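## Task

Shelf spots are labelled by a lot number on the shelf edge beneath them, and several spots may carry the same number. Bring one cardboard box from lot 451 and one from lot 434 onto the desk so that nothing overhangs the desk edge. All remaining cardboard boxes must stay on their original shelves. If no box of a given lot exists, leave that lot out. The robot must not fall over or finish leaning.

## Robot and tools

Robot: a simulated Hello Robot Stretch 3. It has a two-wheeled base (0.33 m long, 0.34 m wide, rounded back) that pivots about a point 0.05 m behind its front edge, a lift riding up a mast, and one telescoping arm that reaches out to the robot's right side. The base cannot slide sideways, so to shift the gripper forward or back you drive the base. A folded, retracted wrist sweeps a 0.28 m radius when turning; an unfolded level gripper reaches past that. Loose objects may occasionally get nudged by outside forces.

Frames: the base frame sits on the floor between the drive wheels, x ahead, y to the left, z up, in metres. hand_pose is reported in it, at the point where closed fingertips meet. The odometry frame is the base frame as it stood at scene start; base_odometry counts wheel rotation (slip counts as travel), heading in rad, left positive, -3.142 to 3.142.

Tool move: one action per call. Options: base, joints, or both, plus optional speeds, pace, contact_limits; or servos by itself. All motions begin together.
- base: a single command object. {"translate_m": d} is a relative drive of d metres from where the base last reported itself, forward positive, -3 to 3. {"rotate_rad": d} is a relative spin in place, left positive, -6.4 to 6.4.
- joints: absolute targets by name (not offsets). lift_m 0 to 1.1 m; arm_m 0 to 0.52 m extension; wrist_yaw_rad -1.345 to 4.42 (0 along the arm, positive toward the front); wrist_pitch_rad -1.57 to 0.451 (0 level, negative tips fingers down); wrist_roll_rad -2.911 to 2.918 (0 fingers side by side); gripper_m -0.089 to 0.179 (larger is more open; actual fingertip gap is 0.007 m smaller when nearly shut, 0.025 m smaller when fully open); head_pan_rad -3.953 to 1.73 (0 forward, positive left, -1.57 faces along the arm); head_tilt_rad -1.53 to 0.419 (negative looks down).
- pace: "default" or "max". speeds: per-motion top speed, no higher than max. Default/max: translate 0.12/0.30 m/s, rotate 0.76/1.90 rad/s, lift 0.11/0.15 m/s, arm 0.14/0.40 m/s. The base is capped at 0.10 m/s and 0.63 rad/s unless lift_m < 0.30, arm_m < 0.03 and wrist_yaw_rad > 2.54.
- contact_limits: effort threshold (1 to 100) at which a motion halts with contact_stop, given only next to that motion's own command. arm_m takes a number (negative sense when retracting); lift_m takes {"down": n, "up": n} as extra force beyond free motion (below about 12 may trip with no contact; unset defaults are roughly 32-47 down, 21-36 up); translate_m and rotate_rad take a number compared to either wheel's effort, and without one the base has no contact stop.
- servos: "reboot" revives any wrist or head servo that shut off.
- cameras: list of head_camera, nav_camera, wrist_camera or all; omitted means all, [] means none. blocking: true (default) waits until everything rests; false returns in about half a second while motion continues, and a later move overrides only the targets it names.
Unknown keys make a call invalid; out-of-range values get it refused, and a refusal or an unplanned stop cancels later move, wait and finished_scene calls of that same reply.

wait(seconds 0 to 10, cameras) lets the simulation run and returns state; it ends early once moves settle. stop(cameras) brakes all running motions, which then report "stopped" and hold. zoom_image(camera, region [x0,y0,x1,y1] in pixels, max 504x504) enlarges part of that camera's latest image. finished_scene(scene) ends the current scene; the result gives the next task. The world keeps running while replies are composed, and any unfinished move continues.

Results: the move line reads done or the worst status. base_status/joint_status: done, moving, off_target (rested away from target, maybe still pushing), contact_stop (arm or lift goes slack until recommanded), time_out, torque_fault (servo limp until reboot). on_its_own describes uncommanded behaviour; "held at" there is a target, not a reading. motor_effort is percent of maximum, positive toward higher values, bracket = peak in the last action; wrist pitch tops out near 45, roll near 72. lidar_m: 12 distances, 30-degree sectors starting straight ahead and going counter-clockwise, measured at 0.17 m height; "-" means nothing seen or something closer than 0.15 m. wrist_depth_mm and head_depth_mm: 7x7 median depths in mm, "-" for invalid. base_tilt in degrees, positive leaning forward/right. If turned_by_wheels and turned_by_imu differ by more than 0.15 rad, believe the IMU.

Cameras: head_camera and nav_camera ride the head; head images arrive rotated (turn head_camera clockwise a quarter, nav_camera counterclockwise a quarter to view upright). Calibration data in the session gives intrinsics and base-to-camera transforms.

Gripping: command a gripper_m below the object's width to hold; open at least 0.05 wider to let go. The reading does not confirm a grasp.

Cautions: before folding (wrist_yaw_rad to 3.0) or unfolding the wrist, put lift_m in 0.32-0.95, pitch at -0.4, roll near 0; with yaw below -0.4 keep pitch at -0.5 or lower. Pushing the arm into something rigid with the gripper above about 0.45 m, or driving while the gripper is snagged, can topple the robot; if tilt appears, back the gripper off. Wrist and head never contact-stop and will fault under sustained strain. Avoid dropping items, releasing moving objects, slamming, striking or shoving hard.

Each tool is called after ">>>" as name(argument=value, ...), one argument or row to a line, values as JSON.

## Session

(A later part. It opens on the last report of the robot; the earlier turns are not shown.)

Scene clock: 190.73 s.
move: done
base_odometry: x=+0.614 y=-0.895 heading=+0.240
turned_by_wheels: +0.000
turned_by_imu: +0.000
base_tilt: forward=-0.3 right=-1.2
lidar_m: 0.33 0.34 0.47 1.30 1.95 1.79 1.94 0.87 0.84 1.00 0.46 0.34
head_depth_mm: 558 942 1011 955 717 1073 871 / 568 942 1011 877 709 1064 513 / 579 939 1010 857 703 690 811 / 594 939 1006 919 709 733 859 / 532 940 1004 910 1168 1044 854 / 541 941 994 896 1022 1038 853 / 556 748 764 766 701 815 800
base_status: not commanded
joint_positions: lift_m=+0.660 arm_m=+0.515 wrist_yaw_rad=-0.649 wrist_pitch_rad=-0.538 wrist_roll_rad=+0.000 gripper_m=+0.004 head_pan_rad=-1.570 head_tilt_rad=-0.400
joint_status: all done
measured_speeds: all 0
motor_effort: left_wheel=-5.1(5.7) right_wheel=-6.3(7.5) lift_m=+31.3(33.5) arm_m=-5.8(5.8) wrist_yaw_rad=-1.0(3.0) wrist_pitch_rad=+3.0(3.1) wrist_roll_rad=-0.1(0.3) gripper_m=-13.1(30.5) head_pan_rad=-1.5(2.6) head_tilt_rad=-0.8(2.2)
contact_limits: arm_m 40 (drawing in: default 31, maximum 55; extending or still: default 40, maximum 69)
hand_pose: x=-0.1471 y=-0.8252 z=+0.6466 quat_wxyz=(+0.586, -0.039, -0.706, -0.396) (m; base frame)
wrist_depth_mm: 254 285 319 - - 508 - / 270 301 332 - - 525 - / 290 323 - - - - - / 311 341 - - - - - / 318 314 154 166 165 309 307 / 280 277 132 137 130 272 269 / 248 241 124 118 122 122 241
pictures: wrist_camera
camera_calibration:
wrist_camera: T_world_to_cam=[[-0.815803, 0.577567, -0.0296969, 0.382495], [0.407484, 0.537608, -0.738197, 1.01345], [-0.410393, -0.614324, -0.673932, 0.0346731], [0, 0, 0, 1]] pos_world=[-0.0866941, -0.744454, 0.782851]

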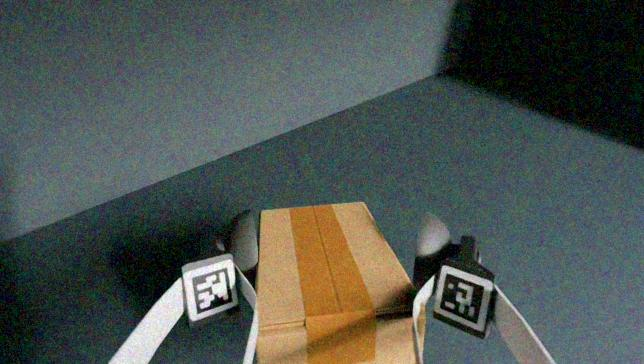

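>>> move(
  joints={"arm_m":0.02},
  cameras=[],
)

>>> move(
  base={"translate_m":-0.65},
  joints={"lift_m":0.85},
  cameras=["head_camera"],
)

>>> zoom_image(
  camera="head_camera",
  region=[500, 0, 896, 504],
)

>>> move(
  base={"rotate_rad":-1.597},
  joints={"head_tilt_rad":-0.5},
  cameras=["nav_camera"],
)

Scene clock: 219.37 s.
move: done
base_odometry: x=+0.614 y=-0.895 heading=+0.240
turned_by_wheels: +0.000
turned_by_imu: +0.000
base_tilt: forward=-0.2 right=-1.2
lidar_m: 0.33 0.34 0.47 1.30 1.94 1.79 1.94 0.87 0.84 0.99 0.46 0.34
head_depth_mm: 556 945 1013 958 715 1074 877 / 568 945 1013 876 708 1066 871 / 578 945 1011 858 1171 1058 864 / 594 943 1006 921 1174 1055 859 / 530 943 1001 910 1167 1046 856 / 542 943 996 897 1019 1038 852 / 554 749 763 764 701 811 800
base_status: not commanded
joint_positions: lift_m=+0.660 arm_m=+0.020 wrist_yaw_rad=-0.649 wrist_pitch_rad=-0.539 wrist_roll_rad=+0.000 gripper_m=+0.004 head_pan_rad=-1.570 head_tilt_rad=-0.400
joint_status: all done
measured_speeds: all 0
motor_effort: left_wheel=-5.4(6.0) right_wheel=-6.9(7.4) lift_m=+30.1(32.0) arm_m=-12.9(14.8) wrist_yaw_rad=-1.8(2.8) wrist_pitch_rad=+3.0(3.1) wrist_roll_rad=+0.1(0.6) gripper_m=-13.3(13.7) head_pan_rad=-2.0(2.5) head_tilt_rad=-0.3(1.8)
hand_pose: x=-0.1470 y=-0.3302 z=+0.6465 quat_wxyz=(+0.586, -0.039, -0.706, -0.396) (m; base frame)
wrist_depth_mm: - - - - 624 - - / - - - - 607 - - / - - - - 744 - - / - - - - 846 - - / - - 154 166 157 993 970 / - - 132 137 130 855 850 / - - 116 118 124 123 765
pictures: none
No camera images: "cameras" was empty.

Scene clock: 227.00 s.
move: done
base_odometry: x=-0.017 y=-1.049 heading=+0.240
turned_by_wheels: +0.000
turned_by_imu: +0.000
base_tilt: forward=-0.4 right=-1.1
lidar_m: 0.97 1.01 1.39 3.63 1.30 1.34 1.29 1.06 1.10 0.61 1.10 1.01
head_depth_mm: 555 945 1005 960 717 1074 849 / 568 944 1010 946 710 1066 866 / 575 943 1006 933 1165 1064 862 / 502 534 578 614 663 978 807 / 492 533 571 614 666 810 805 / 542 937 998 899 1164 1044 854 / 556 940 1003 891 1166 1034 848
base_status: done
joint_positions: lift_m=+0.850 arm_m=+0.020 wrist_yaw_rad=-0.649 wrist_pitch_rad=-0.539 wrist_roll_rad=+0.000 gripper_m=+0.004 head_pan_rad=-1.570 head_tilt_rad=-0.400
joint_status: all done
measured_speeds: all 0
motor_effort: left_wheel=-4.3(12.4) right_wheel=-7.4(11.3) lift_m=+31.1(34.5) arm_m=-10.6(13.6) wrist_yaw_rad=-0.7(2.7) wrist_pitch_rad=+3.0(3.2) wrist_roll_rad=+0.0(0.3) gripper_m=-13.1(13.7) head_pan_rad=-1.2(2.1) head_tilt_rad=+0.5(1.4)
hand_pose: x=-0.1470 y=-0.3301 z=+0.8364 quat_wxyz=(+0.586, -0.039, -0.706, -0.396) (m; base frame)
wrist_depth_mm: - - - - - - - / 335 - - - - - - / 314 - - - - - - / 351 - - - - - - / - - 154 166 166 - - / - - 132 137 130 - - / - - 117 118 124 123 941
pictures: head_camera (sideways)
camera_calibration:
head_camera: T_world_to_cam=[[-0.0465701, 0.340319, -0.939156, 1.23791], [0.997507, -0.0340572, -0.0618048, 0.0739716], [-0.0530184, -0.939693, -0.337885, 0.395685], [0, 0, 0, 1]] pos_world=[0.00484104, -0.046944, 1.30086]

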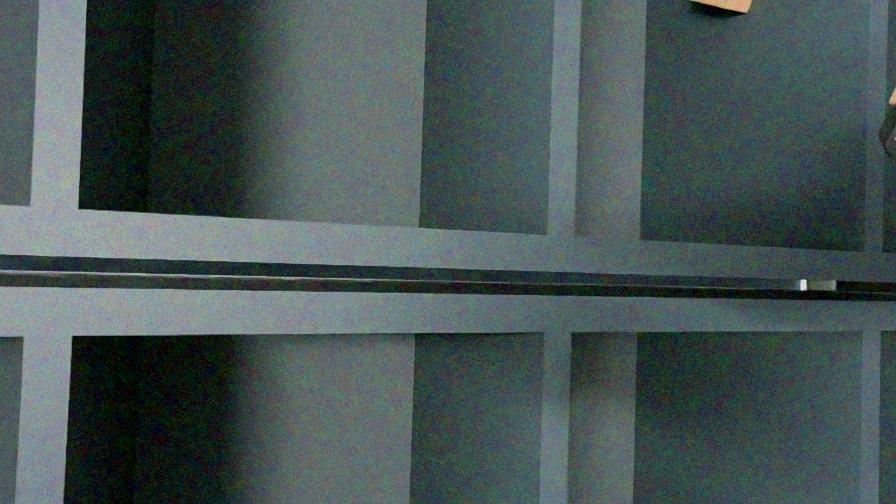

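Scaled by 1.000.

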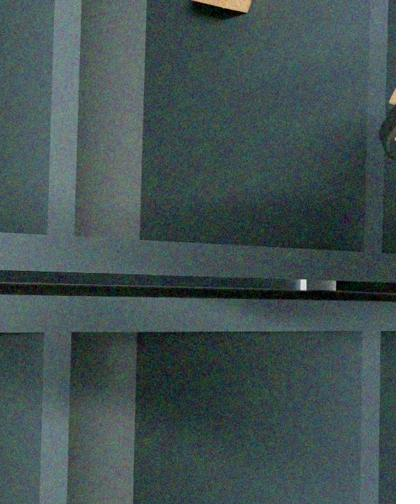

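Scene clock: 230.63 s.
move: done
base_odometry: x=-0.017 y=-1.049 heading=-1.356
turned_by_wheels: -1.597
turned_by_imu: -1.571
base_tilt: forward=-0.4 right=-1.2
lidar_m: 0.61 1.10 1.01 0.97 1.01 1.37 3.64 1.31 1.34 1.29 1.05 1.10
head_depth_mm: 1074 1166 1261 1391 1557 1622 1363 / 1069 1159 1262 1386 1535 1618 1404 / 1068 1151 1255 1382 1531 1613 1309 / 1066 1156 1251 1377 1532 1601 1309 / 1064 1150 1254 1382 1517 1591 1298 / 1067 1148 1260 1366 1513 1572 1296 / 1069 1164 1269 1391 1543 1571 1289
base_status: done
joint_positions: lift_m=+0.850 arm_m=+0.020 wrist_yaw_rad=-0.649 wrist_pitch_rad=-0.539 wrist_roll_rad=+0.000 gripper_m=+0.004 head_pan_rad=-1.570 head_tilt_rad=-0.500
joint_status: all done
measured_speeds: all 0
motor_effort: left_wheel=+8.3(12.1) right_wheel=-10.9(13.0) lift_m=+30.6(31.8) arm_m=-11.2(13.2) wrist_yaw_rad=-1.3(2.6) wrist_pitch_rad=+3.2(3.3) wrist_roll_rad=+0.1(0.3) gripper_m=-13.4(13.6) head_pan_rad=-0.7(1.6) head_tilt_rad=-4.1(7.2)
hand_pose: x=-0.1470 y=-0.3301 z=+0.8364 quat_wxyz=(+0.586, -0.039, -0.706, -0.396) (m; base frame)
wrist_depth_mm: - - - - - - - / - - - - - - - / - - - - - - - / - - - - - - - / - - 156 166 165 - - / - - 132 137 130 - - / - 935 117 118 124 123 962
pictures: nav_camera (sideways)
camera_calibration:
nav_camera: T_world_to_cam=[[0.0173525, -0.456101, 0.889759, -1.11487], [-0.999791, -0.0175236, 0.0105156, 0.0426278], [0.0107956, -0.889756, -0.45631, 0.54707], [0, 0, 0, 1]] pos_world=[0.0560588, -0.0209895, 1.24116]

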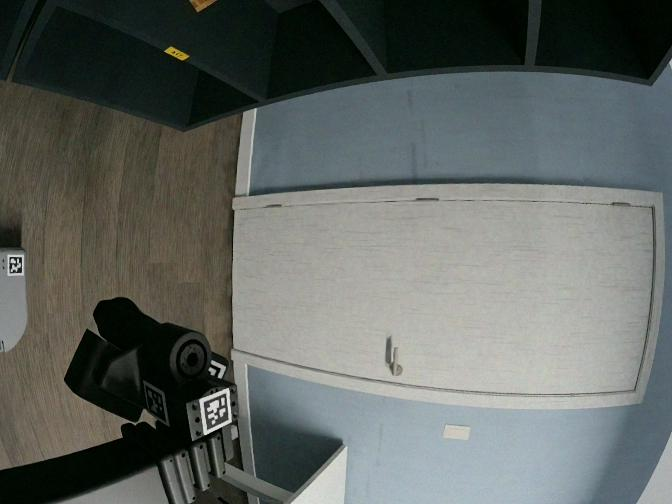

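>>> move(
  base={"translate_m":-0.96},
  cameras=["head_camera","wrist_camera"],
)

Scene clock: 245.93 s.
move: done
base_odometry: x=-0.222 y=-0.111 heading=-1.356
turned_by_wheels: +0.000
turned_by_imu: +0.000
base_tilt: forward=-0.3 right=-1.2
lidar_m: 1.56 1.39 1.01 0.97 1.00 1.36 2.71 1.53 0.83 0.87 1.35 1.79
head_depth_mm: 1091 1180 1290 1357 959 758 1362 / 1094 1183 1283 1361 951 753 1395 / 1086 1173 1285 1351 941 750 1305 / 1091 1184 1286 1329 933 743 1269 / 1088 1176 1285 1366 1012 740 1293 / 1088 1169 1275 1401 1545 1588 1293 / 1077 1155 1261 1379 1524 1574 1286
base_status: done
joint_positions: lift_m=+0.850 arm_m=+0.020 wrist_yaw_rad=-0.649 wrist_pitch_rad=-0.539 wrist_roll_rad=+0.000 gripper_m=+0.004 head_pan_rad=-1.570 head_tilt_rad=-0.500
joint_status: not commanded
measured_speeds: all 0
motor_effort: left_wheel=-3.2(10.1) right_wheel=-8.6(15.4) lift_m=+28.8(30.8) arm_m=+8.4(8.4) wrist_yaw_rad=-1.6(3.2) wrist_pitch_rad=+3.1(3.3) wrist_roll_rad=+0.0(0.3) gripper_m=-13.7(13.8) head_pan_rad=-0.4(1.4) head_tilt_rad=-2.8(5.0)
hand_pose: x=-0.1470 y=-0.3301 z=+0.8364 quat_wxyz=(+0.586, -0.039, -0.706, -0.396) (m; base frame)
wrist_depth_mm: - - - - - - - / - - - - - - - / - - - - - - - / - - - - - - - / - - 156 166 159 - - / - - 132 137 130 - - / - 956 116 118 124 123 939
pictures: head_camera (sideways), wrist_camera
camera_calibration:
head_camera: T_world_to_cam=[[-0.0465724, 0.432321, -0.900517, 1.18757], [0.997507, -0.0277193, -0.064896, 0.0779905], [-0.0530176, -0.901294, -0.429952, 0.515476], [0, 0, 0, 1]] pos_world=[0.00484103, -0.0466526, 1.29612]
wrist_camera: T_world_to_cam=[[-0.815811, 0.577555, -0.0297066, 0.102245], [0.407871, 0.538192, -0.737557, 0.887075], [-0.409992, -0.613823, -0.674631, 0.467582], [0, 0, 0, 1]] pos_world=[-0.0866949, -0.249455, 0.972751]

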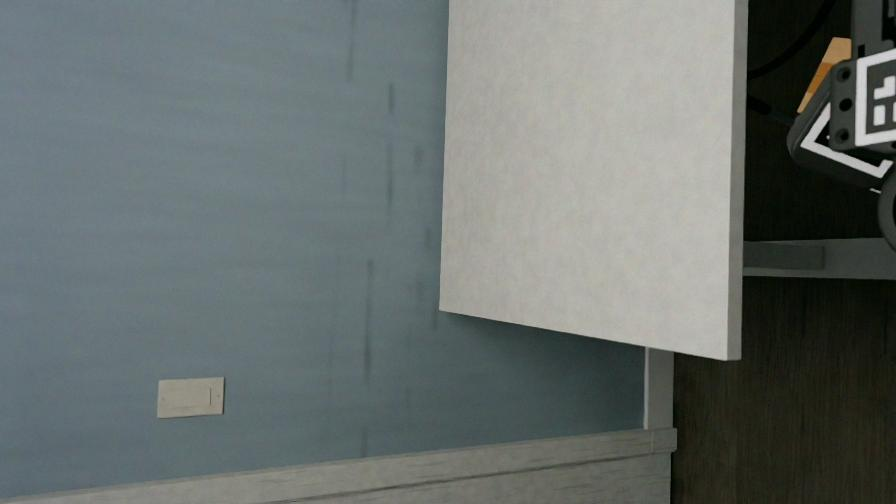

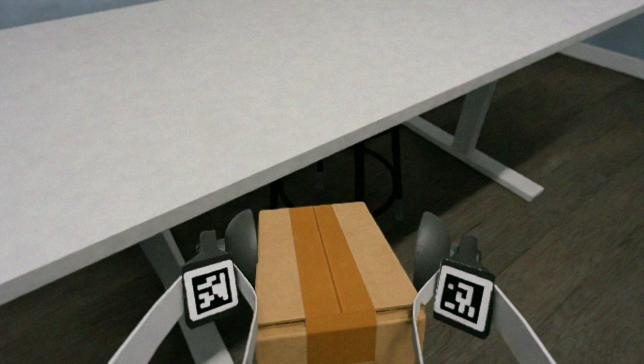

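>>> move(
  joints={"arm_m":0.41},
  contact_limits={"arm_m":35},
  cameras=[],
)

>>> move(
  joints={"lift_m":0.765},
  speeds={"lift_m":0.08},
  contact_limits={"lift_m":{"down":14}},
  cameras=["wrist_camera"],
)

>>> move(
  joints={"lift_m":0.735},
  speeds={"lift_m":0.03},
  contact_limits={"lift_m":{"down":14}},
  cameras=["wrist_camera","head_camera"],
)

Scene clock: 263.87 s.
move: done
base_odometry: x=-0.222 y=-0.111 heading=-1.356
turned_by_wheels: +0.000
turned_by_imu: +0.000
base_tilt: forward=-0.3 right=-1.2
lidar_m: 1.56 1.38 1.00 0.96 1.00 1.36 2.71 1.53 0.83 0.87 1.35 1.79
head_depth_mm: 1095 1180 1280 1354 957 302 - / 1093 1178 1289 1358 400 336 1314 / 1086 1178 1280 568 770 746 1315 / 1087 1177 1279 1255 825 745 1267 / 1087 1175 1278 1363 1017 741 1295 / 1084 1168 1282 1395 1553 1576 1293 / 1080 1155 1262 1376 1527 1571 1288
base_status: not commanded
joint_positions: lift_m=+0.850 arm_m=+0.410 wrist_yaw_rad=-0.649 wrist_pitch_rad=-0.539 wrist_roll_rad=+0.000 gripper_m=+0.004 head_pan_rad=-1.570 head_tilt_rad=-0.500
joint_status: all done
measured_speeds: all 0
motor_effort: left_wheel=-2.7(3.2) right_wheel=-8.5(9.6) lift_m=+28.7(29.4) arm_m=+13.0(15.3) wrist_yaw_rad=-0.6(2.5) wrist_pitch_rad=+3.2(3.3) wrist_roll_rad=+0.1(0.3) gripper_m=-13.0(13.8) head_pan_rad=-0.2(0.9) head_tilt_rad=-2.6(4.3)
contact_limits: arm_m 35 (drawing in: default 31, maximum 55; extending or still: default 40, maximum 69)
hand_pose: x=-0.1470 y=-0.7201 z=+0.8364 quat_wxyz=(+0.586, -0.039, -0.706, -0.396) (m; base frame)
wrist_depth_mm: - - - - - - - / - - - - - - - / - - - - - - - / - - - - - - - / - - 154 166 155 - - / - - 132 137 130 - - / - - 116 118 121 110 -
pictures: none
No camera images: "cameras" was empty.

Scene clock: 265.63 s.
move: done
base_odometry: x=-0.222 y=-0.111 heading=-1.356
turned_by_wheels: +0.000
turned_by_imu: +0.000
base_tilt: forward=-0.3 right=-1.1
lidar_m: 1.56 1.38 1.00 0.97 1.00 1.36 2.71 1.53 0.83 0.87 1.35 1.79
head_depth_mm: 1092 1188 1282 1361 955 758 351 / 1087 1182 1279 1359 911 389 341 / 1092 1179 1282 1354 573 728 1315 / 1092 1179 1280 1334 593 743 1270 / 1086 1174 1280 1371 1014 741 1296 / 1085 1172 1275 1400 1548 1574 1296 / 1080 1156 1255 1369 1516 1571 1288
base_status: not commanded
joint_positions: lift_m=+0.765 arm_m=+0.410 wrist_yaw_rad=-0.648 wrist_pitch_rad=-0.500 wrist_roll_rad=+0.003 gripper_m=+0.004 head_pan_rad=-1.570 head_tilt_rad=-0.500
joint_status: all done
measured_speeds: all 0
motor_effort: left_wheel=-2.0(3.2) right_wheel=-8.4(9.9) lift_m=+18.4(27.0) arm_m=-2.6(13.7) wrist_yaw_rad=-1.3(4.0) wrist_pitch_rad=-4.2(4.6) wrist_roll_rad=-0.8(1.2) gripper_m=-13.2(13.7) head_pan_rad=+0.2(0.6) head_tilt_rad=-3.0(3.8)
contact_limits: arm_m 35 (drawing in: default 31, maximum 55; extending or still: default 40, maximum 69); lift_m down 14 (down: maximum 72; up: maximum 65)
hand_pose: x=-0.1503 y=-0.7250 z=+0.7598 quat_wxyz=(+0.593, -0.053, -0.706, -0.384) (m; base frame)
wrist_depth_mm: - - - - - - - / - - - - - - - / - - - - - - - / - - - 178 - - - / - - 154 157 148 - - / - - 130 137 126 - - / - 96 129 130 126 106 -
pictures: wrist_camera
camera_calibration:
wrist_camera: T_world_to_cam=[[-0.81646, 0.576574, -0.0309185, 0.325448], [0.391385, 0.513265, -0.763791, 1.04377], [-0.424513, -0.635706, -0.644723, 0.13129], [0, 0, 0, 1]] pos_world=[-0.0870654, -0.639911, 0.891926]

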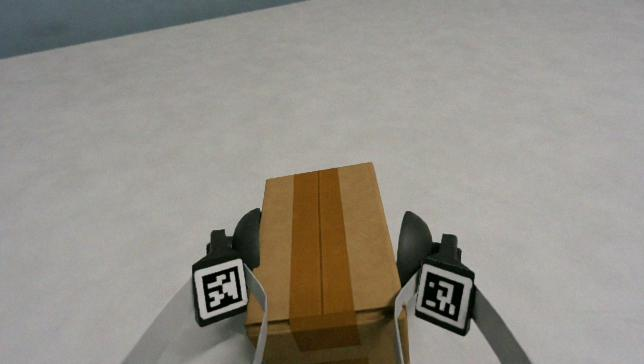

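Scene clock: 267.73 s.
move: contact_stop
base_odometry: x=-0.222 y=-0.111 heading=-1.356
turned_by_wheels: +0.000
turned_by_imu: +0.005
base_tilt: forward=-0.3 right=-1.4
lidar_m: 1.56 1.37 1.00 0.97 1.00 1.37 2.71 1.53 0.83 0.87 1.35 1.79
head_depth_mm: 1092 1179 1284 1350 956 759 1258 / 1095 1179 1276 1363 947 422 356 / 1087 1183 1280 1343 589 722 1308 / 1090 1183 1283 1325 611 720 1270 / 1085 1178 1281 1383 1015 740 1304 / 1086 1167 1276 1403 1557 1592 1302 / 1087 1165 1257 1378 1531 1578 1288
base_status: not commanded
joint_positions: lift_m=+0.747 arm_m=+0.410 wrist_yaw_rad=-0.660 wrist_pitch_rad=-0.425 wrist_roll_rad=+0.017 gripper_m=+0.004 head_pan_rad=-1.570 head_tilt_rad=-0.500
joint_status: lift_m contact_stop (moved -0.018 of -0.030)
measured_speeds: translate_m=+0.000 rotate_rad=+0.000 lift_m=+0.004 arm_m=+0.000 wrist_yaw_rad=+0.000 wrist_pitch_rad=-0.024 wrist_roll_rad=+0.000 head_pan_rad=+0.000 head_tilt_rad=+0.000
on_its_own: lift_m is slack since a contact_stop (your +0.735 is given up); wrist_pitch_rad is at rest, and its effort (-17.9) is outside its rest range (-8 to +12)
motor_effort: left_wheel=-1.7(2.2) right_wheel=-1.3(8.9) lift_m=+22.4(22.9) arm_m=+12.9(12.9) wrist_yaw_rad=+7.3(9.4) wrist_pitch_rad=-17.9(23.5) wrist_roll_rad=-5.9(6.3) gripper_m=-13.1(13.6) head_pan_rad=+0.3(0.8) head_tilt_rad=-2.7(4.2)
contact_limits: arm_m 35 (drawing in: default 31, maximum 55; extending or still: default 40, maximum 69); lift_m down 14 (down: maximum 72; up: maximum 65)
hand_pose: x=-0.1586 y=-0.7315 z=+0.7577 quat_wxyz=(+0.600, -0.086, -0.707, -0.365) (m; base frame)
wrist_depth_mm: - - - - - - - / - - - - - - - / - - - - - - - / - - - 181 - - - / - - 153 157 148 - - / - - 130 136 126 - - / - - - 130 130 108 -
pictures: head_camera (sideways), wrist_camera
camera_calibration:
head_camera: T_world_to_cam=[[-0.0465724, 0.432321, -0.900517, 1.18757], [0.997507, -0.0277193, -0.064896, 0.0779905], [-0.0530176, -0.901294, -0.429952, 0.515476], [0, 0, 0, 1]] pos_world=[0.00484103, -0.0466526, 1.29612]
wrist_camera: T_world_to_cam=[[-0.806901, 0.589211, -0.0417197, 0.341261], [0.372679, 0.453026, -0.809863, 1.03666], [-0.45828, -0.669027, -0.585134, 0.04749], [0, 0, 0, 1]] pos_world=[-0.0892135, -0.638937, 0.881578]

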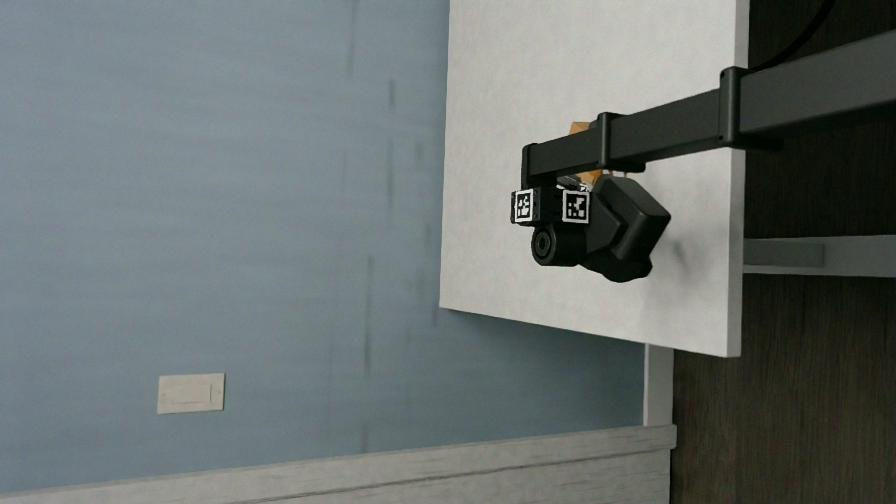

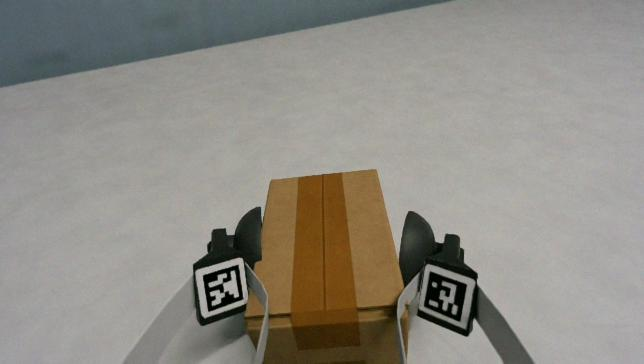

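>>> move(
  joints={"lift_m":0.766},
  speeds={"lift_m":0.03},
  cameras=[],
)

>>> move(
  joints={"gripper_m":0.179},
  cameras=["wrist_camera"],
)

>>> move(
  joints={"lift_m":0.88},
  cameras=[],
)

>>> move(
  joints={"arm_m":0.01,"wrist_pitch_rad":-0.4},
  cameras=["head_camera"],
)

Scene clock: 278.13 s.
move: done
base_odometry: x=-0.222 y=-0.111 heading=-1.356
turned_by_wheels: +0.000
turned_by_imu: +0.000
base_tilt: forward=-0.2 right=-1.1
lidar_m: 1.56 1.37 1.00 0.97 1.00 1.37 2.71 1.53 0.83 0.87 1.35 1.79
head_depth_mm: 1089 1185 1284 1362 955 756 351 / 1087 1189 1280 1360 913 388 340 / 1091 1181 1281 1353 578 726 1310 / 1084 1178 1282 1337 592 741 1269 / 1086 1170 1282 1379 1010 740 1299 / 1087 1174 1279 1401 1554 1589 1295 / 1076 1161 1260 1378 1526 1582 1289
base_status: not commanded
joint_positions: lift_m=+0.766 arm_m=+0.410 wrist_yaw_rad=-0.654 wrist_pitch_rad=-0.509 wrist_roll_rad=+0.010 gripper_m=+0.004 head_pan_rad=-1.570 head_tilt_rad=-0.500
joint_status: all done
measured_speeds: all 0
motor_effort: left_wheel=-1.4(1.7) right_wheel=-1.5(2.0) lift_m=+29.2(31.4) arm_m=+0.1(1.2) wrist_yaw_rad=+2.1(6.7) wrist_pitch_rad=-2.5(10.0) wrist_roll_rad=-3.3(4.6) gripper_m=-13.4(13.6) head_pan_rad=+0.8(1.2) head_tilt_rad=-2.1(3.1)
contact_limits: arm_m 35 (drawing in: default 31, maximum 55; extending or still: default 40, maximum 69)
hand_pose: x=-0.1506 y=-0.7232 z=+0.7589 quat_wxyz=(+0.588, -0.053, -0.708, -0.388) (m; base frame)
wrist_depth_mm: - - - - - - - / - - - - - - - / - - - - - - - / - - - 177 - - - / - - 153 156 147 - - / - - 130 137 127 - - / - - 130 137 132 106 -
pictures: none
No camera images: "cameras" was empty.

Scene clock: 280.43 s.
move: done
base_odometry: x=-0.222 y=-0.111 heading=-1.356
turned_by_wheels: +0.000
turned_by_imu: +0.000
base_tilt: forward=-0.3 right=-1.2
lidar_m: 1.56 1.38 1.00 0.97 1.00 1.37 2.71 1.53 0.83 0.87 1.35 1.78
head_depth_mm: 1091 1180 1287 1358 953 757 350 / 1092 1178 1282 1354 911 388 340 / 1088 1178 1281 1351 580 727 1310 / 1086 1178 1276 1333 593 743 1265 / 1087 1175 1278 1381 1016 737 1299 / 1084 1171 1273 1402 1553 1588 1290 / 1083 1170 1264 1379 1525 1567 1286
base_status: not commanded
joint_positions: lift_m=+0.766 arm_m=+0.410 wrist_yaw_rad=-0.653 wrist_pitch_rad=-0.531 wrist_roll_rad=+0.005 gripper_m=+0.179 head_pan_rad=-1.570 head_tilt_rad=-0.500
joint_status: all done
measured_speeds: all 0
motor_effort: left_wheel=-1.5(1.9) right_wheel=-1.7(2.2) lift_m=+28.9(30.3) arm_m=-2.7(3.0) wrist_yaw_rad=+2.1(4.1) wrist_pitch_rad=+1.6(2.6) wrist_roll_rad=-1.9(3.5) gripper_m=+0.7(84.3) head_pan_rad=+1.0(1.7) head_tilt_rad=-2.6(3.2)
contact_limits: arm_m 35 (drawing in: default 31, maximum 55; extending or still: default 40, maximum 69)
hand_pose: x=-0.1484 y=-0.7207 z=+0.7542 quat_wxyz=(+0.585, -0.044, -0.707, -0.395) (m; base frame)
wrist_depth_mm: - - - - - - - / - - - - - - - / - - - - - - - / - - - 176 - - - / - 142 - 155 150 - - / - 126 - 135 129 - - / - - - 139 138 - 105
pictures: wrist_camera
camera_calibration:
wrist_camera: T_world_to_cam=[[-0.811987, 0.582669, -0.0342626, 0.331932], [0.410368, 0.52816, -0.743401, 1.0348], [-0.415061, -0.617692, -0.667968, 0.163188], [0, 0, 0, 1]] pos_world=[-0.0873913, -0.639147, 0.889648]

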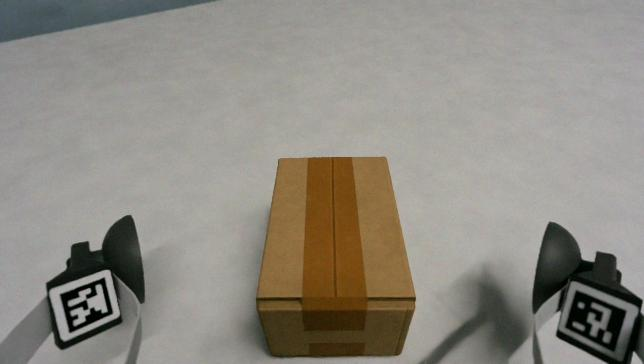

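Scene clock: 282.30 s.
move: done
base_odometry: x=-0.222 y=-0.111 heading=-1.356
turned_by_wheels: +0.000
turned_by_imu: +0.000
base_tilt: forward=-0.3 right=-1.3
lidar_m: 1.56 1.38 1.00 0.97 1.00 1.37 2.71 1.53 0.83 0.87 1.35 1.79
head_depth_mm: 1096 1182 1286 1360 337 - - / 1093 1174 1283 553 350 728 1313 / 1091 1176 1283 531 832 748 1309 / 1089 1181 1283 566 859 745 1270 / 1083 1174 1282 1386 1017 741 1293 / 1089 1167 1271 1400 1553 1580 1296 / 1081 1156 1263 1386 1523 1577 1290
base_status: not commanded
joint_positions: lift_m=+0.880 arm_m=+0.410 wrist_yaw_rad=-0.653 wrist_pitch_rad=-0.531 wrist_roll_rad=+0.005 gripper_m=+0.179 head_pan_rad=-1.570 head_tilt_rad=-0.500
joint_status: all done
measured_speeds: all 0
motor_effort: left_wheel=-1.5(1.9) right_wheel=-1.2(2.4) lift_m=+30.8(32.6) arm_m=-4.5(5.4) wrist_yaw_rad=+2.7(3.1) wrist_pitch_rad=+1.7(1.8) wrist_roll_rad=-1.8(2.1) gripper_m=+0.8(1.3) head_pan_rad=+0.8(1.4) head_tilt_rad=-2.1(3.1)
contact_limits: arm_m 35 (drawing in: default 31, maximum 55; extending or still: default 40, maximum 69)
hand_pose: x=-0.1483 y=-0.7206 z=+0.8681 quat_wxyz=(+0.585, -0.044, -0.707, -0.395) (m; base frame)
wrist_depth_mm: - - - - - - - / - - - - - - - / - - - - - - - / - - - - - - - / - 142 - - - - - / - 126 - 258 - - - / - - - 231 - - 105
pictures: none
No camera images: "cameras" was empty.

Scene clock: 286.43 s.
move: done
base_odometry: x=-0.222 y=-0.111 heading=-1.356
turned_by_wheels: +0.000
turned_by_imu: +0.000
base_tilt: forward=-0.3 right=-1.2
lidar_m: 1.56 1.37 1.00 0.97 1.00 1.37 2.71 1.53 0.83 0.87 1.35 1.79
head_depth_mm: 1090 1183 1293 1364 958 760 1402 / 1091 1182 1285 1352 949 731 - / 1091 1177 1279 1346 940 725 1274 / 1090 1174 1283 1331 933 743 1266 / 1091 1172 1275 1381 1015 740 1292 / 1083 1173 1283 1402 1549 1589 1293 / 1087 1157 1261 1373 1538 1569 1297
base_status: not commanded
joint_positions: lift_m=+0.880 arm_m=+0.010 wrist_yaw_rad=-0.653 wrist_pitch_rad=-0.420 wrist_roll_rad=+0.005 gripper_m=+0.179 head_pan_rad=-1.570 head_tilt_rad=-0.500
joint_status: all done
measured_speeds: all 0
motor_effort: left_wheel=-1.6(2.2) right_wheel=-1.3(2.3) lift_m=+31.2(31.8) arm_m=-12.6(14.8) wrist_yaw_rad=+2.1(3.2) wrist_pitch_rad=+3.2(6.0) wrist_roll_rad=-1.6(2.0) gripper_m=+0.8(1.2) head_pan_rad=+1.2(1.8) head_tilt_rad=-1.5(3.2)
hand_pose: x=-0.1577 y=-0.3329 z=+0.8922 quat_wxyz=(+0.606, -0.083, -0.703, -0.362) (m; base frame)
wrist_depth_mm: - - - - - - - / - - - - - - - / - - - - - - - / - 467 - - - - - / - 143 - - - - - / - 140 - - - - - / 118 - - - - - 105
pictures: head_camera (sideways)
camera_calibration:
head_camera: T_world_to_cam=[[-0.0465724, 0.432321, -0.900517, 1.18757], [0.997507, -0.0277193, -0.064896, 0.0779905], [-0.0530176, -0.901294, -0.429952, 0.515476], [0, 0, 0, 1]] pos_world=[0.00484103, -0.0466526, 1.29612]

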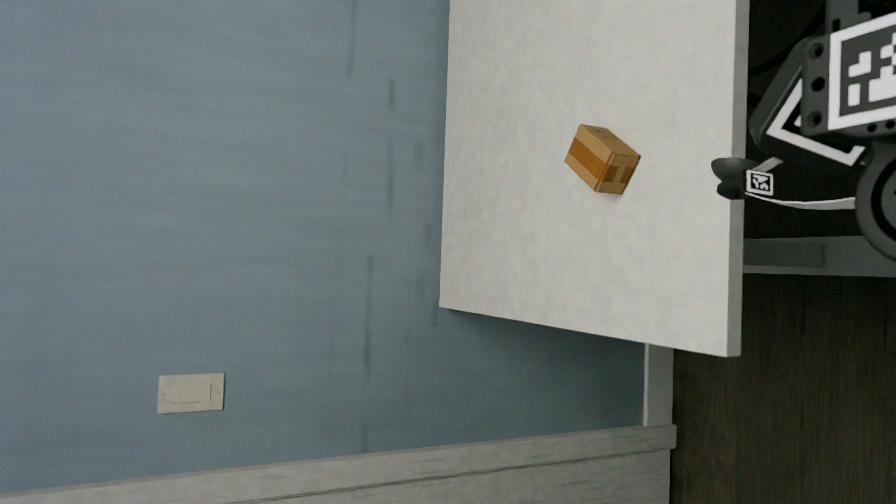

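>>> move(
  joints={"wrist_yaw_rad":3.0,"wrist_roll_rad":0,"gripper_m":0.1,"head_pan_rad":0,"head_tilt_rad":-0.35},
  cameras=[],
)

>>> move(
  joints={"lift_m":0.28},
  pace="max",
  cameras=[],
)

>>> move(
  base={"translate_m":-2.13},
  pace="max",
  cameras=[],
)

>>> move(
  base={"rotate_rad":1.597},
  cameras=["nav_camera"],
)

Scene clock: 323.57 s.
move: done
base_odometry: x=-0.222 y=-0.111 heading=-1.356
turned_by_wheels: +0.000
turned_by_imu: +0.000
base_tilt: forward=-0.4 right=-1.2
lidar_m: 1.56 1.38 1.00 0.97 1.00 1.37 2.71 1.53 0.83 0.87 1.35 1.79
head_depth_mm: 1718 1805 1913 2038 2011 1831 1486 / 1721 1785 1904 2038 2153 1818 1483 / 1709 1782 1892 2036 2128 1818 1475 / 1367 1766 1866 1617 1849 1804 1463 / 1700 1781 1893 2016 1872 1795 1456 / 1707 1780 1882 2001 2084 1795 1451 / 1708 1776 1888 1986 2067 1785 1438
base_status: not commanded
joint_positions: lift_m=+0.880 arm_m=+0.010 wrist_yaw_rad=+2.997 wrist_pitch_rad=-0.420 wrist_roll_rad=+0.005 gripper_m=+0.100 head_pan_rad=+0.003 head_tilt_rad=-0.350
joint_status: all done
measured_speeds: all 0
motor_effort: left_wheel=-1.3(2.0) right_wheel=-1.1(2.5) lift_m=+30.3(30.9) arm_m=-7.5(10.1) wrist_yaw_rad=+3.0(6.0) wrist_pitch_rad=+3.2(3.3) wrist_roll_rad=-1.7(3.3) gripper_m=+0.2(81.9) head_pan_rad=-3.1(6.4) head_tilt_rad=+5.1(7.4)
hand_pose: x=+0.0111 y=+0.0668 z=+0.8922 quat_wxyz=(+0.198, +0.702, +0.097, +0.678) (m; base frame)
wrist_depth_mm: - 146 - 950 - - - / 963 158 - - - - - / - 172 - - - - - / - - - - - - - / - - 208 - - - - / - 125 250 - - - - / - - 291 - - - -
pictures: none
No camera images: "cameras" was empty.

Scene clock: 328.37 s.
move: done
base_odometry: x=-0.222 y=-0.111 heading=-1.356
turned_by_wheels: +0.000
turned_by_imu: +0.000
base_tilt: forward=-0.4 right=-1.1
lidar_m: 1.56 1.38 1.00 0.97 1.00 1.37 2.70 1.53 0.83 0.87 1.35 1.79
head_depth_mm: 1720 1805 1910 2036 2006 1833 1490 / 1725 1799 1904 2046 2121 1821 1484 / 1707 1799 1911 2035 2118 1806 1474 / 1574 1774 1749 2001 1905 1812 1461 / 1706 1775 1907 2019 1862 1779 1457 / 1710 1778 1898 2006 2083 1789 1454 / 1715 1776 1877 2016 2056 1779 1449
base_status: not commanded
joint_positions: lift_m=+0.280 arm_m=+0.010 wrist_yaw_rad=+2.997 wrist_pitch_rad=-0.419 wrist_roll_rad=+0.005 gripper_m=+0.100 head_pan_rad=+0.000 head_tilt_rad=-0.350
joint_status: all done
measured_speeds: all 0
motor_effort: left_wheel=-1.2(2.3) right_wheel=-1.7(2.5) lift_m=+25.5(28.3) arm_m=-2.0(7.0) wrist_yaw_rad=+2.7(3.4) wrist_pitch_rad=+3.0(3.3) wrist_roll_rad=-1.6(1.9) gripper_m=+0.2(0.9) head_pan_rad=-3.0(4.1) head_tilt_rad=+4.7(5.9)
hand_pose: x=+0.0111 y=+0.0670 z=+0.2925 quat_wxyz=(+0.197, +0.702, +0.096, +0.678) (m; base frame)
wrist_depth_mm: - 146 - 975 - - - / 931 158 - - - - - / 933 172 866 911 894 880 852 / 713 668 659 711 696 695 686 / 601 573 209 584 583 582 574 / 511 125 249 308 485 481 489 / 454 260 264 270 434 409 426
pictures: none
No camera images: "cameras" was empty.

Scene clock: 336.90 s.
move: done
base_odometry: x=-0.676 y=+1.970 heading=-1.356
turned_by_wheels: +0.000
turned_by_imu: -0.002
base_tilt: forward=-0.3 right=-1.1
lidar_m: 3.65 1.36 1.05 2.37 0.86 0.63 0.60 0.62 0.85 1.32 1.19 1.55
head_depth_mm: 3282 3547 3462 2059 2264 1922 1494 / 3534 3702 - 3828 2659 1899 1475 / 3584 3770 - 3825 2633 1891 1474 / 3524 3678 3957 3729 2636 1882 1474 / 3576 3684 - 3704 2588 1865 1457 / 3495 3623 3857 3712 2583 1851 1455 / 3467 2844 2912 2999 2522 1849 1450
base_status: done
joint_positions: lift_m=+0.280 arm_m=+0.010 wrist_yaw_rad=+2.997 wrist_pitch_rad=-0.419 wrist_roll_rad=+0.005 gripper_m=+0.100 head_pan_rad=+0.000 head_tilt_rad=-0.349
joint_status: not commanded
measured_speeds: all 0
motor_effort: left_wheel=-5.2(11.4) right_wheel=-3.4(17.0) lift_m=+24.8(30.8) arm_m=+5.7(6.2) wrist_yaw_rad=+2.5(3.8) wrist_pitch_rad=+3.0(3.2) wrist_roll_rad=-1.3(1.9) gripper_m=+0.8(1.0) head_pan_rad=-1.9(3.6) head_tilt_rad=+0.7(5.5)
hand_pose: x=+0.0110 y=+0.0670 z=+0.2925 quat_wxyz=(+0.197, +0.702, +0.097, +0.678) (m; base frame)
wrist_depth_mm: - 146 - - - - - / - 159 - - - - - / 831 172 846 895 877 867 853 / 734 671 227 705 699 696 686 / 605 579 208 595 580 578 566 / 516 125 250 309 484 476 491 / 457 258 262 269 430 408 427
pictures: none
No camera images: "cameras" was empty.

Scene clock: 340.30 s.
move: done
base_odometry: x=-0.676 y=+1.970 heading=+0.240
turned_by_wheels: +1.597
turned_by_imu: +1.571
base_tilt: forward=-0.3 right=-1.2
lidar_m: 2.26 0.85 0.62 0.60 0.63 0.86 1.32 1.19 1.90 3.61 1.36 1.05
head_depth_mm: 2030 1186 1162 1139 1124 1108 1185 / 2077 2189 2301 2426 2408 1579 1421 / 2062 2170 2321 2447 2515 1880 1480 / 2053 2180 2305 2422 2534 1876 1470 / 2070 2210 2298 2458 2541 1863 1460 / 2072 2182 2282 2438 2465 1863 1447 / 1719 1738 1773 1807 1841 1751 1449
base_status: done
joint_positions: lift_m=+0.280 arm_m=+0.010 wrist_yaw_rad=+2.997 wrist_pitch_rad=-0.419 wrist_roll_rad=+0.005 gripper_m=+0.100 head_pan_rad=+0.000 head_tilt_rad=-0.349
joint_status: not commanded
measured_speeds: all 0
motor_effort: left_wheel=-8.2(13.3) right_wheel=+8.8(11.9) lift_m=+28.5(29.0) arm_m=+0.1(7.2) wrist_yaw_rad=+1.9(3.1) wrist_pitch_rad=+3.1(3.2) wrist_roll_rad=-1.6(1.9) gripper_m=+0.0(1.1) head_pan_rad=-2.0(2.7) head_tilt_rad=-0.9(1.4)
hand_pose: x=+0.0110 y=+0.0670 z=+0.2925 quat_wxyz=(+0.197, +0.702, +0.097, +0.678) (m; base frame)
wrist_depth_mm: 569 146 591 606 613 633 636 / 615 158 615 - - - - / - 172 179 - - - 782 / 699 198 223 700 705 697 689 / 604 579 208 589 579 574 570 / 516 125 250 308 487 479 486 / 455 259 262 270 435 408 427
pictures: nav_camera (sideways)
camera_calibration:
nav_camera: T_world_to_cam=[[0.3174, 0.0169776, 0.94814, -1.19287], [0.0148714, -0.999806, 0.0129244, 0.033216], [0.948175, 0.00999796, -0.317591, 0.360821], [0, 0, 0, 1]] pos_world=[0.0360008, 0.0498541, 1.24517]

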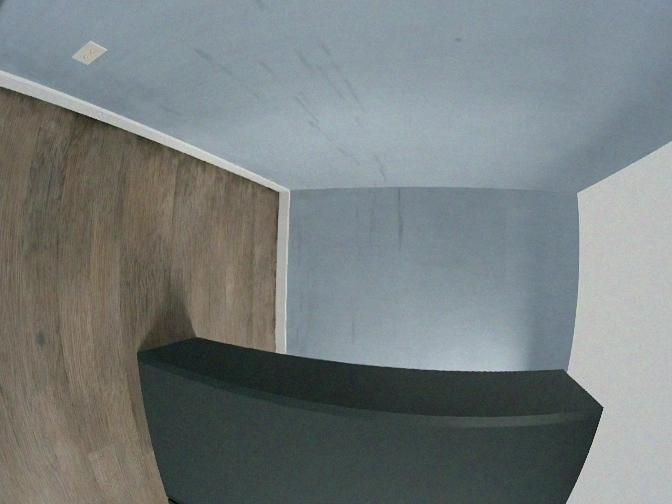

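>>> move(
  base={"translate_m":1.82},
  joints={"head_pan_rad":-1.2,"head_tilt_rad":-0.35},
  pace="max",
  cameras=["nav_camera","head_camera"],
)

>>> move(
  base={"rotate_rad":-1.597},
  joints={"head_pan_rad":-1.2,"head_tilt_rad":-0.35},
  cameras=["nav_camera","head_camera"],
)

Scene clock: 358.63 s.
move: done
base_odometry: x=+1.092 y=+2.402 heading=+0.240
turned_by_wheels: +0.000
turned_by_imu: +0.001
base_tilt: forward=-0.3 right=-1.2
lidar_m: 0.62 0.64 0.61 0.58 0.61 0.84 2.39 0.61 0.58 2.28 0.87 0.64
head_depth_mm: 3412 3552 3772 3945 2675 1912 1487 / 2862 3413 3771 - 2695 1892 1485 / 1932 2122 2360 2638 2514 1881 1473 / 1431 1526 1648 1786 1946 1823 1458 / 1138 1196 1266 1347 1449 1550 1449 / 941 987 1035 1086 1145 1211 1281 / 805 840 874 908 951 996 1049
base_status: done
joint_positions: lift_m=+0.280 arm_m=+0.010 wrist_yaw_rad=+2.997 wrist_pitch_rad=-0.419 wrist_roll_rad=+0.005 gripper_m=+0.100 head_pan_rad=-1.200 head_tilt_rad=-0.350
joint_status: all done
measured_speeds: all 0
motor_effort: left_wheel=+4.5(9.2) right_wheel=+3.8(17.2) lift_m=+24.3(31.3) arm_m=-3.9(13.2) wrist_yaw_rad=+1.4(3.2) wrist_pitch_rad=+3.0(3.1) wrist_roll_rad=-1.6(2.0) gripper_m=+0.8(1.0) head_pan_rad=+3.1(4.7) head_tilt_rad=-3.4(4.4)
hand_pose: x=+0.0110 y=+0.0670 z=+0.2925 quat_wxyz=(+0.197, +0.702, +0.097, +0.678) (m; base frame)
wrist_depth_mm: 553 146 583 590 602 612 623 / 598 158 614 625 638 - 688 / 634 172 177 - - - 745 / 690 192 202 689 697 691 667 / 600 576 208 585 586 576 574 / 510 125 248 309 483 477 492 / 457 259 264 268 435 410 426
pictures: head_camera (sideways), nav_camera (sideways)
camera_calibration:
head_camera: T_world_to_cam=[[-0.149328, 0.256395, -0.954967, 1.25927], [0.943379, 0.326259, -0.0599202, 0.0718975], [0.296204, -0.909844, -0.290597, 0.33201], [0, 0, 0, 1]] pos_world=[0.0218748, -0.0442496, 1.30335]
nav_camera: T_world_to_cam=[[0.131174, -0.290366, 0.947882, -1.19142], [-0.926381, -0.376367, 0.0129059, 0.0390339], [0.353004, -0.879793, -0.318359, 0.365454], [0, 0, 0, 1]] pos_world=[0.063437, -0.00973221, 1.24516]

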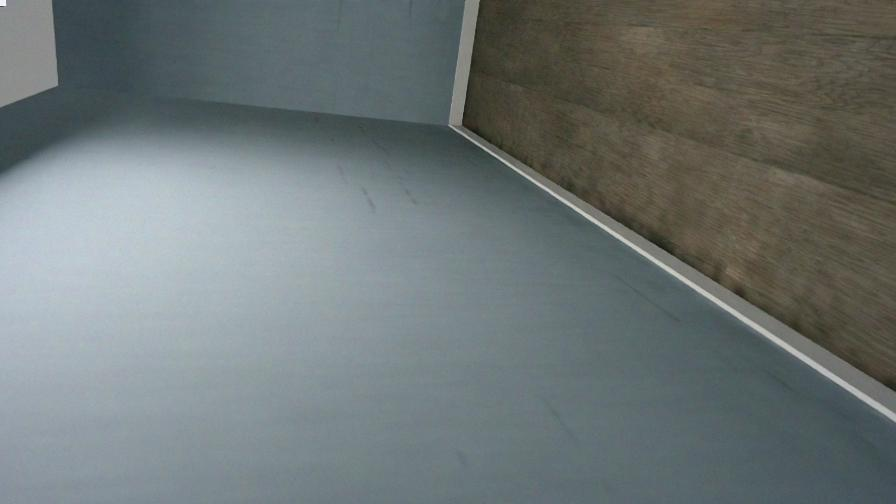

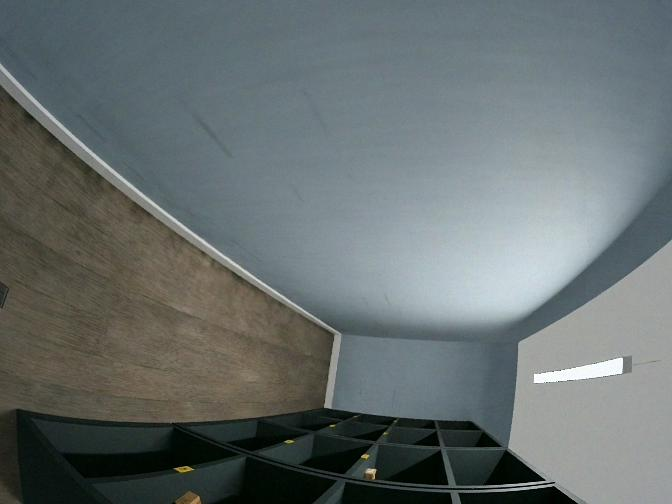

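Scene clock: 362.03 s.
move: done
base_odometry: x=+1.092 y=+2.402 heading=-1.356
turned_by_wheels: -1.597
turned_by_imu: -1.571
base_tilt: forward=-0.3 right=-1.3
lidar_m: 2.27 0.88 0.64 0.62 0.64 0.61 0.59 0.61 0.83 2.26 0.62 0.58
head_depth_mm: 2601 2715 2814 2956 2696 1916 1489 / 2678 2860 2972 3127 2661 1901 1478 / 2761 2864 3027 3194 2627 1894 1473 / 2899 3002 3189 3297 2616 1877 1471 / 2899 3043 3163 3376 2345 1733 1375 / 663 692 725 760 805 852 904 / 564 587 609 635 665 696 732
base_status: done
joint_positions: lift_m=+0.280 arm_m=+0.010 wrist_yaw_rad=+2.997 wrist_pitch_rad=-0.419 wrist_roll_rad=+0.005 gripper_m=+0.100 head_pan_rad=-1.200 head_tilt_rad=-0.350
joint_status: all done
measured_speeds: all 0
motor_effort: left_wheel=+7.2(12.7) right_wheel=-9.8(12.7) lift_m=+25.6(26.1) arm_m=-9.4(9.4) wrist_yaw_rad=+1.1(3.2) wrist_pitch_rad=+2.9(3.1) wrist_roll_rad=-1.4(1.9) gripper_m=+0.6(0.9) head_pan_rad=+2.6(4.0) head_tilt_rad=-3.1(3.9)
hand_pose: x=+0.0110 y=+0.0670 z=+0.2925 quat_wxyz=(+0.197, +0.702, +0.097, +0.678) (m; base frame)
wrist_depth_mm: - 146 - - - - - / - 158 - - - - - / - 171 177 - - 782 775 / 711 198 221 705 690 694 685 / 598 578 209 583 579 575 578 / 513 125 248 308 483 479 488 / 457 258 264 269 433 407 429
pictures: head_camera (sideways), nav_camera (sideways)
camera_calibration:
head_camera: T_world_to_cam=[[-0.149328, 0.256395, -0.954967, 1.25927], [0.943379, 0.326259, -0.0599202, 0.0718975], [0.296204, -0.909844, -0.290597, 0.33201], [0, 0, 0, 1]] pos_world=[0.0218748, -0.0442496, 1.30335]
nav_camera: T_world_to_cam=[[0.131174, -0.290366, 0.947882, -1.19142], [-0.926381, -0.376367, 0.0129059, 0.0390339], [0.353004, -0.879793, -0.318359, 0.365454], [0, 0, 0, 1]] pos_world=[0.063437, -0.00973221, 1.24516]

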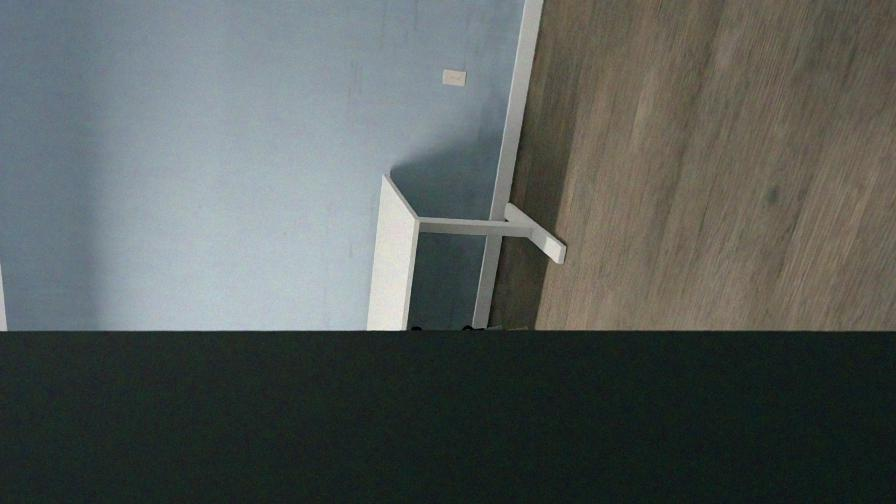

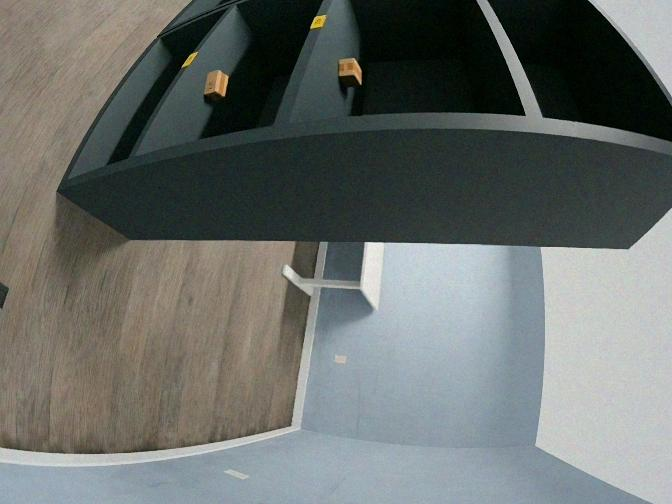

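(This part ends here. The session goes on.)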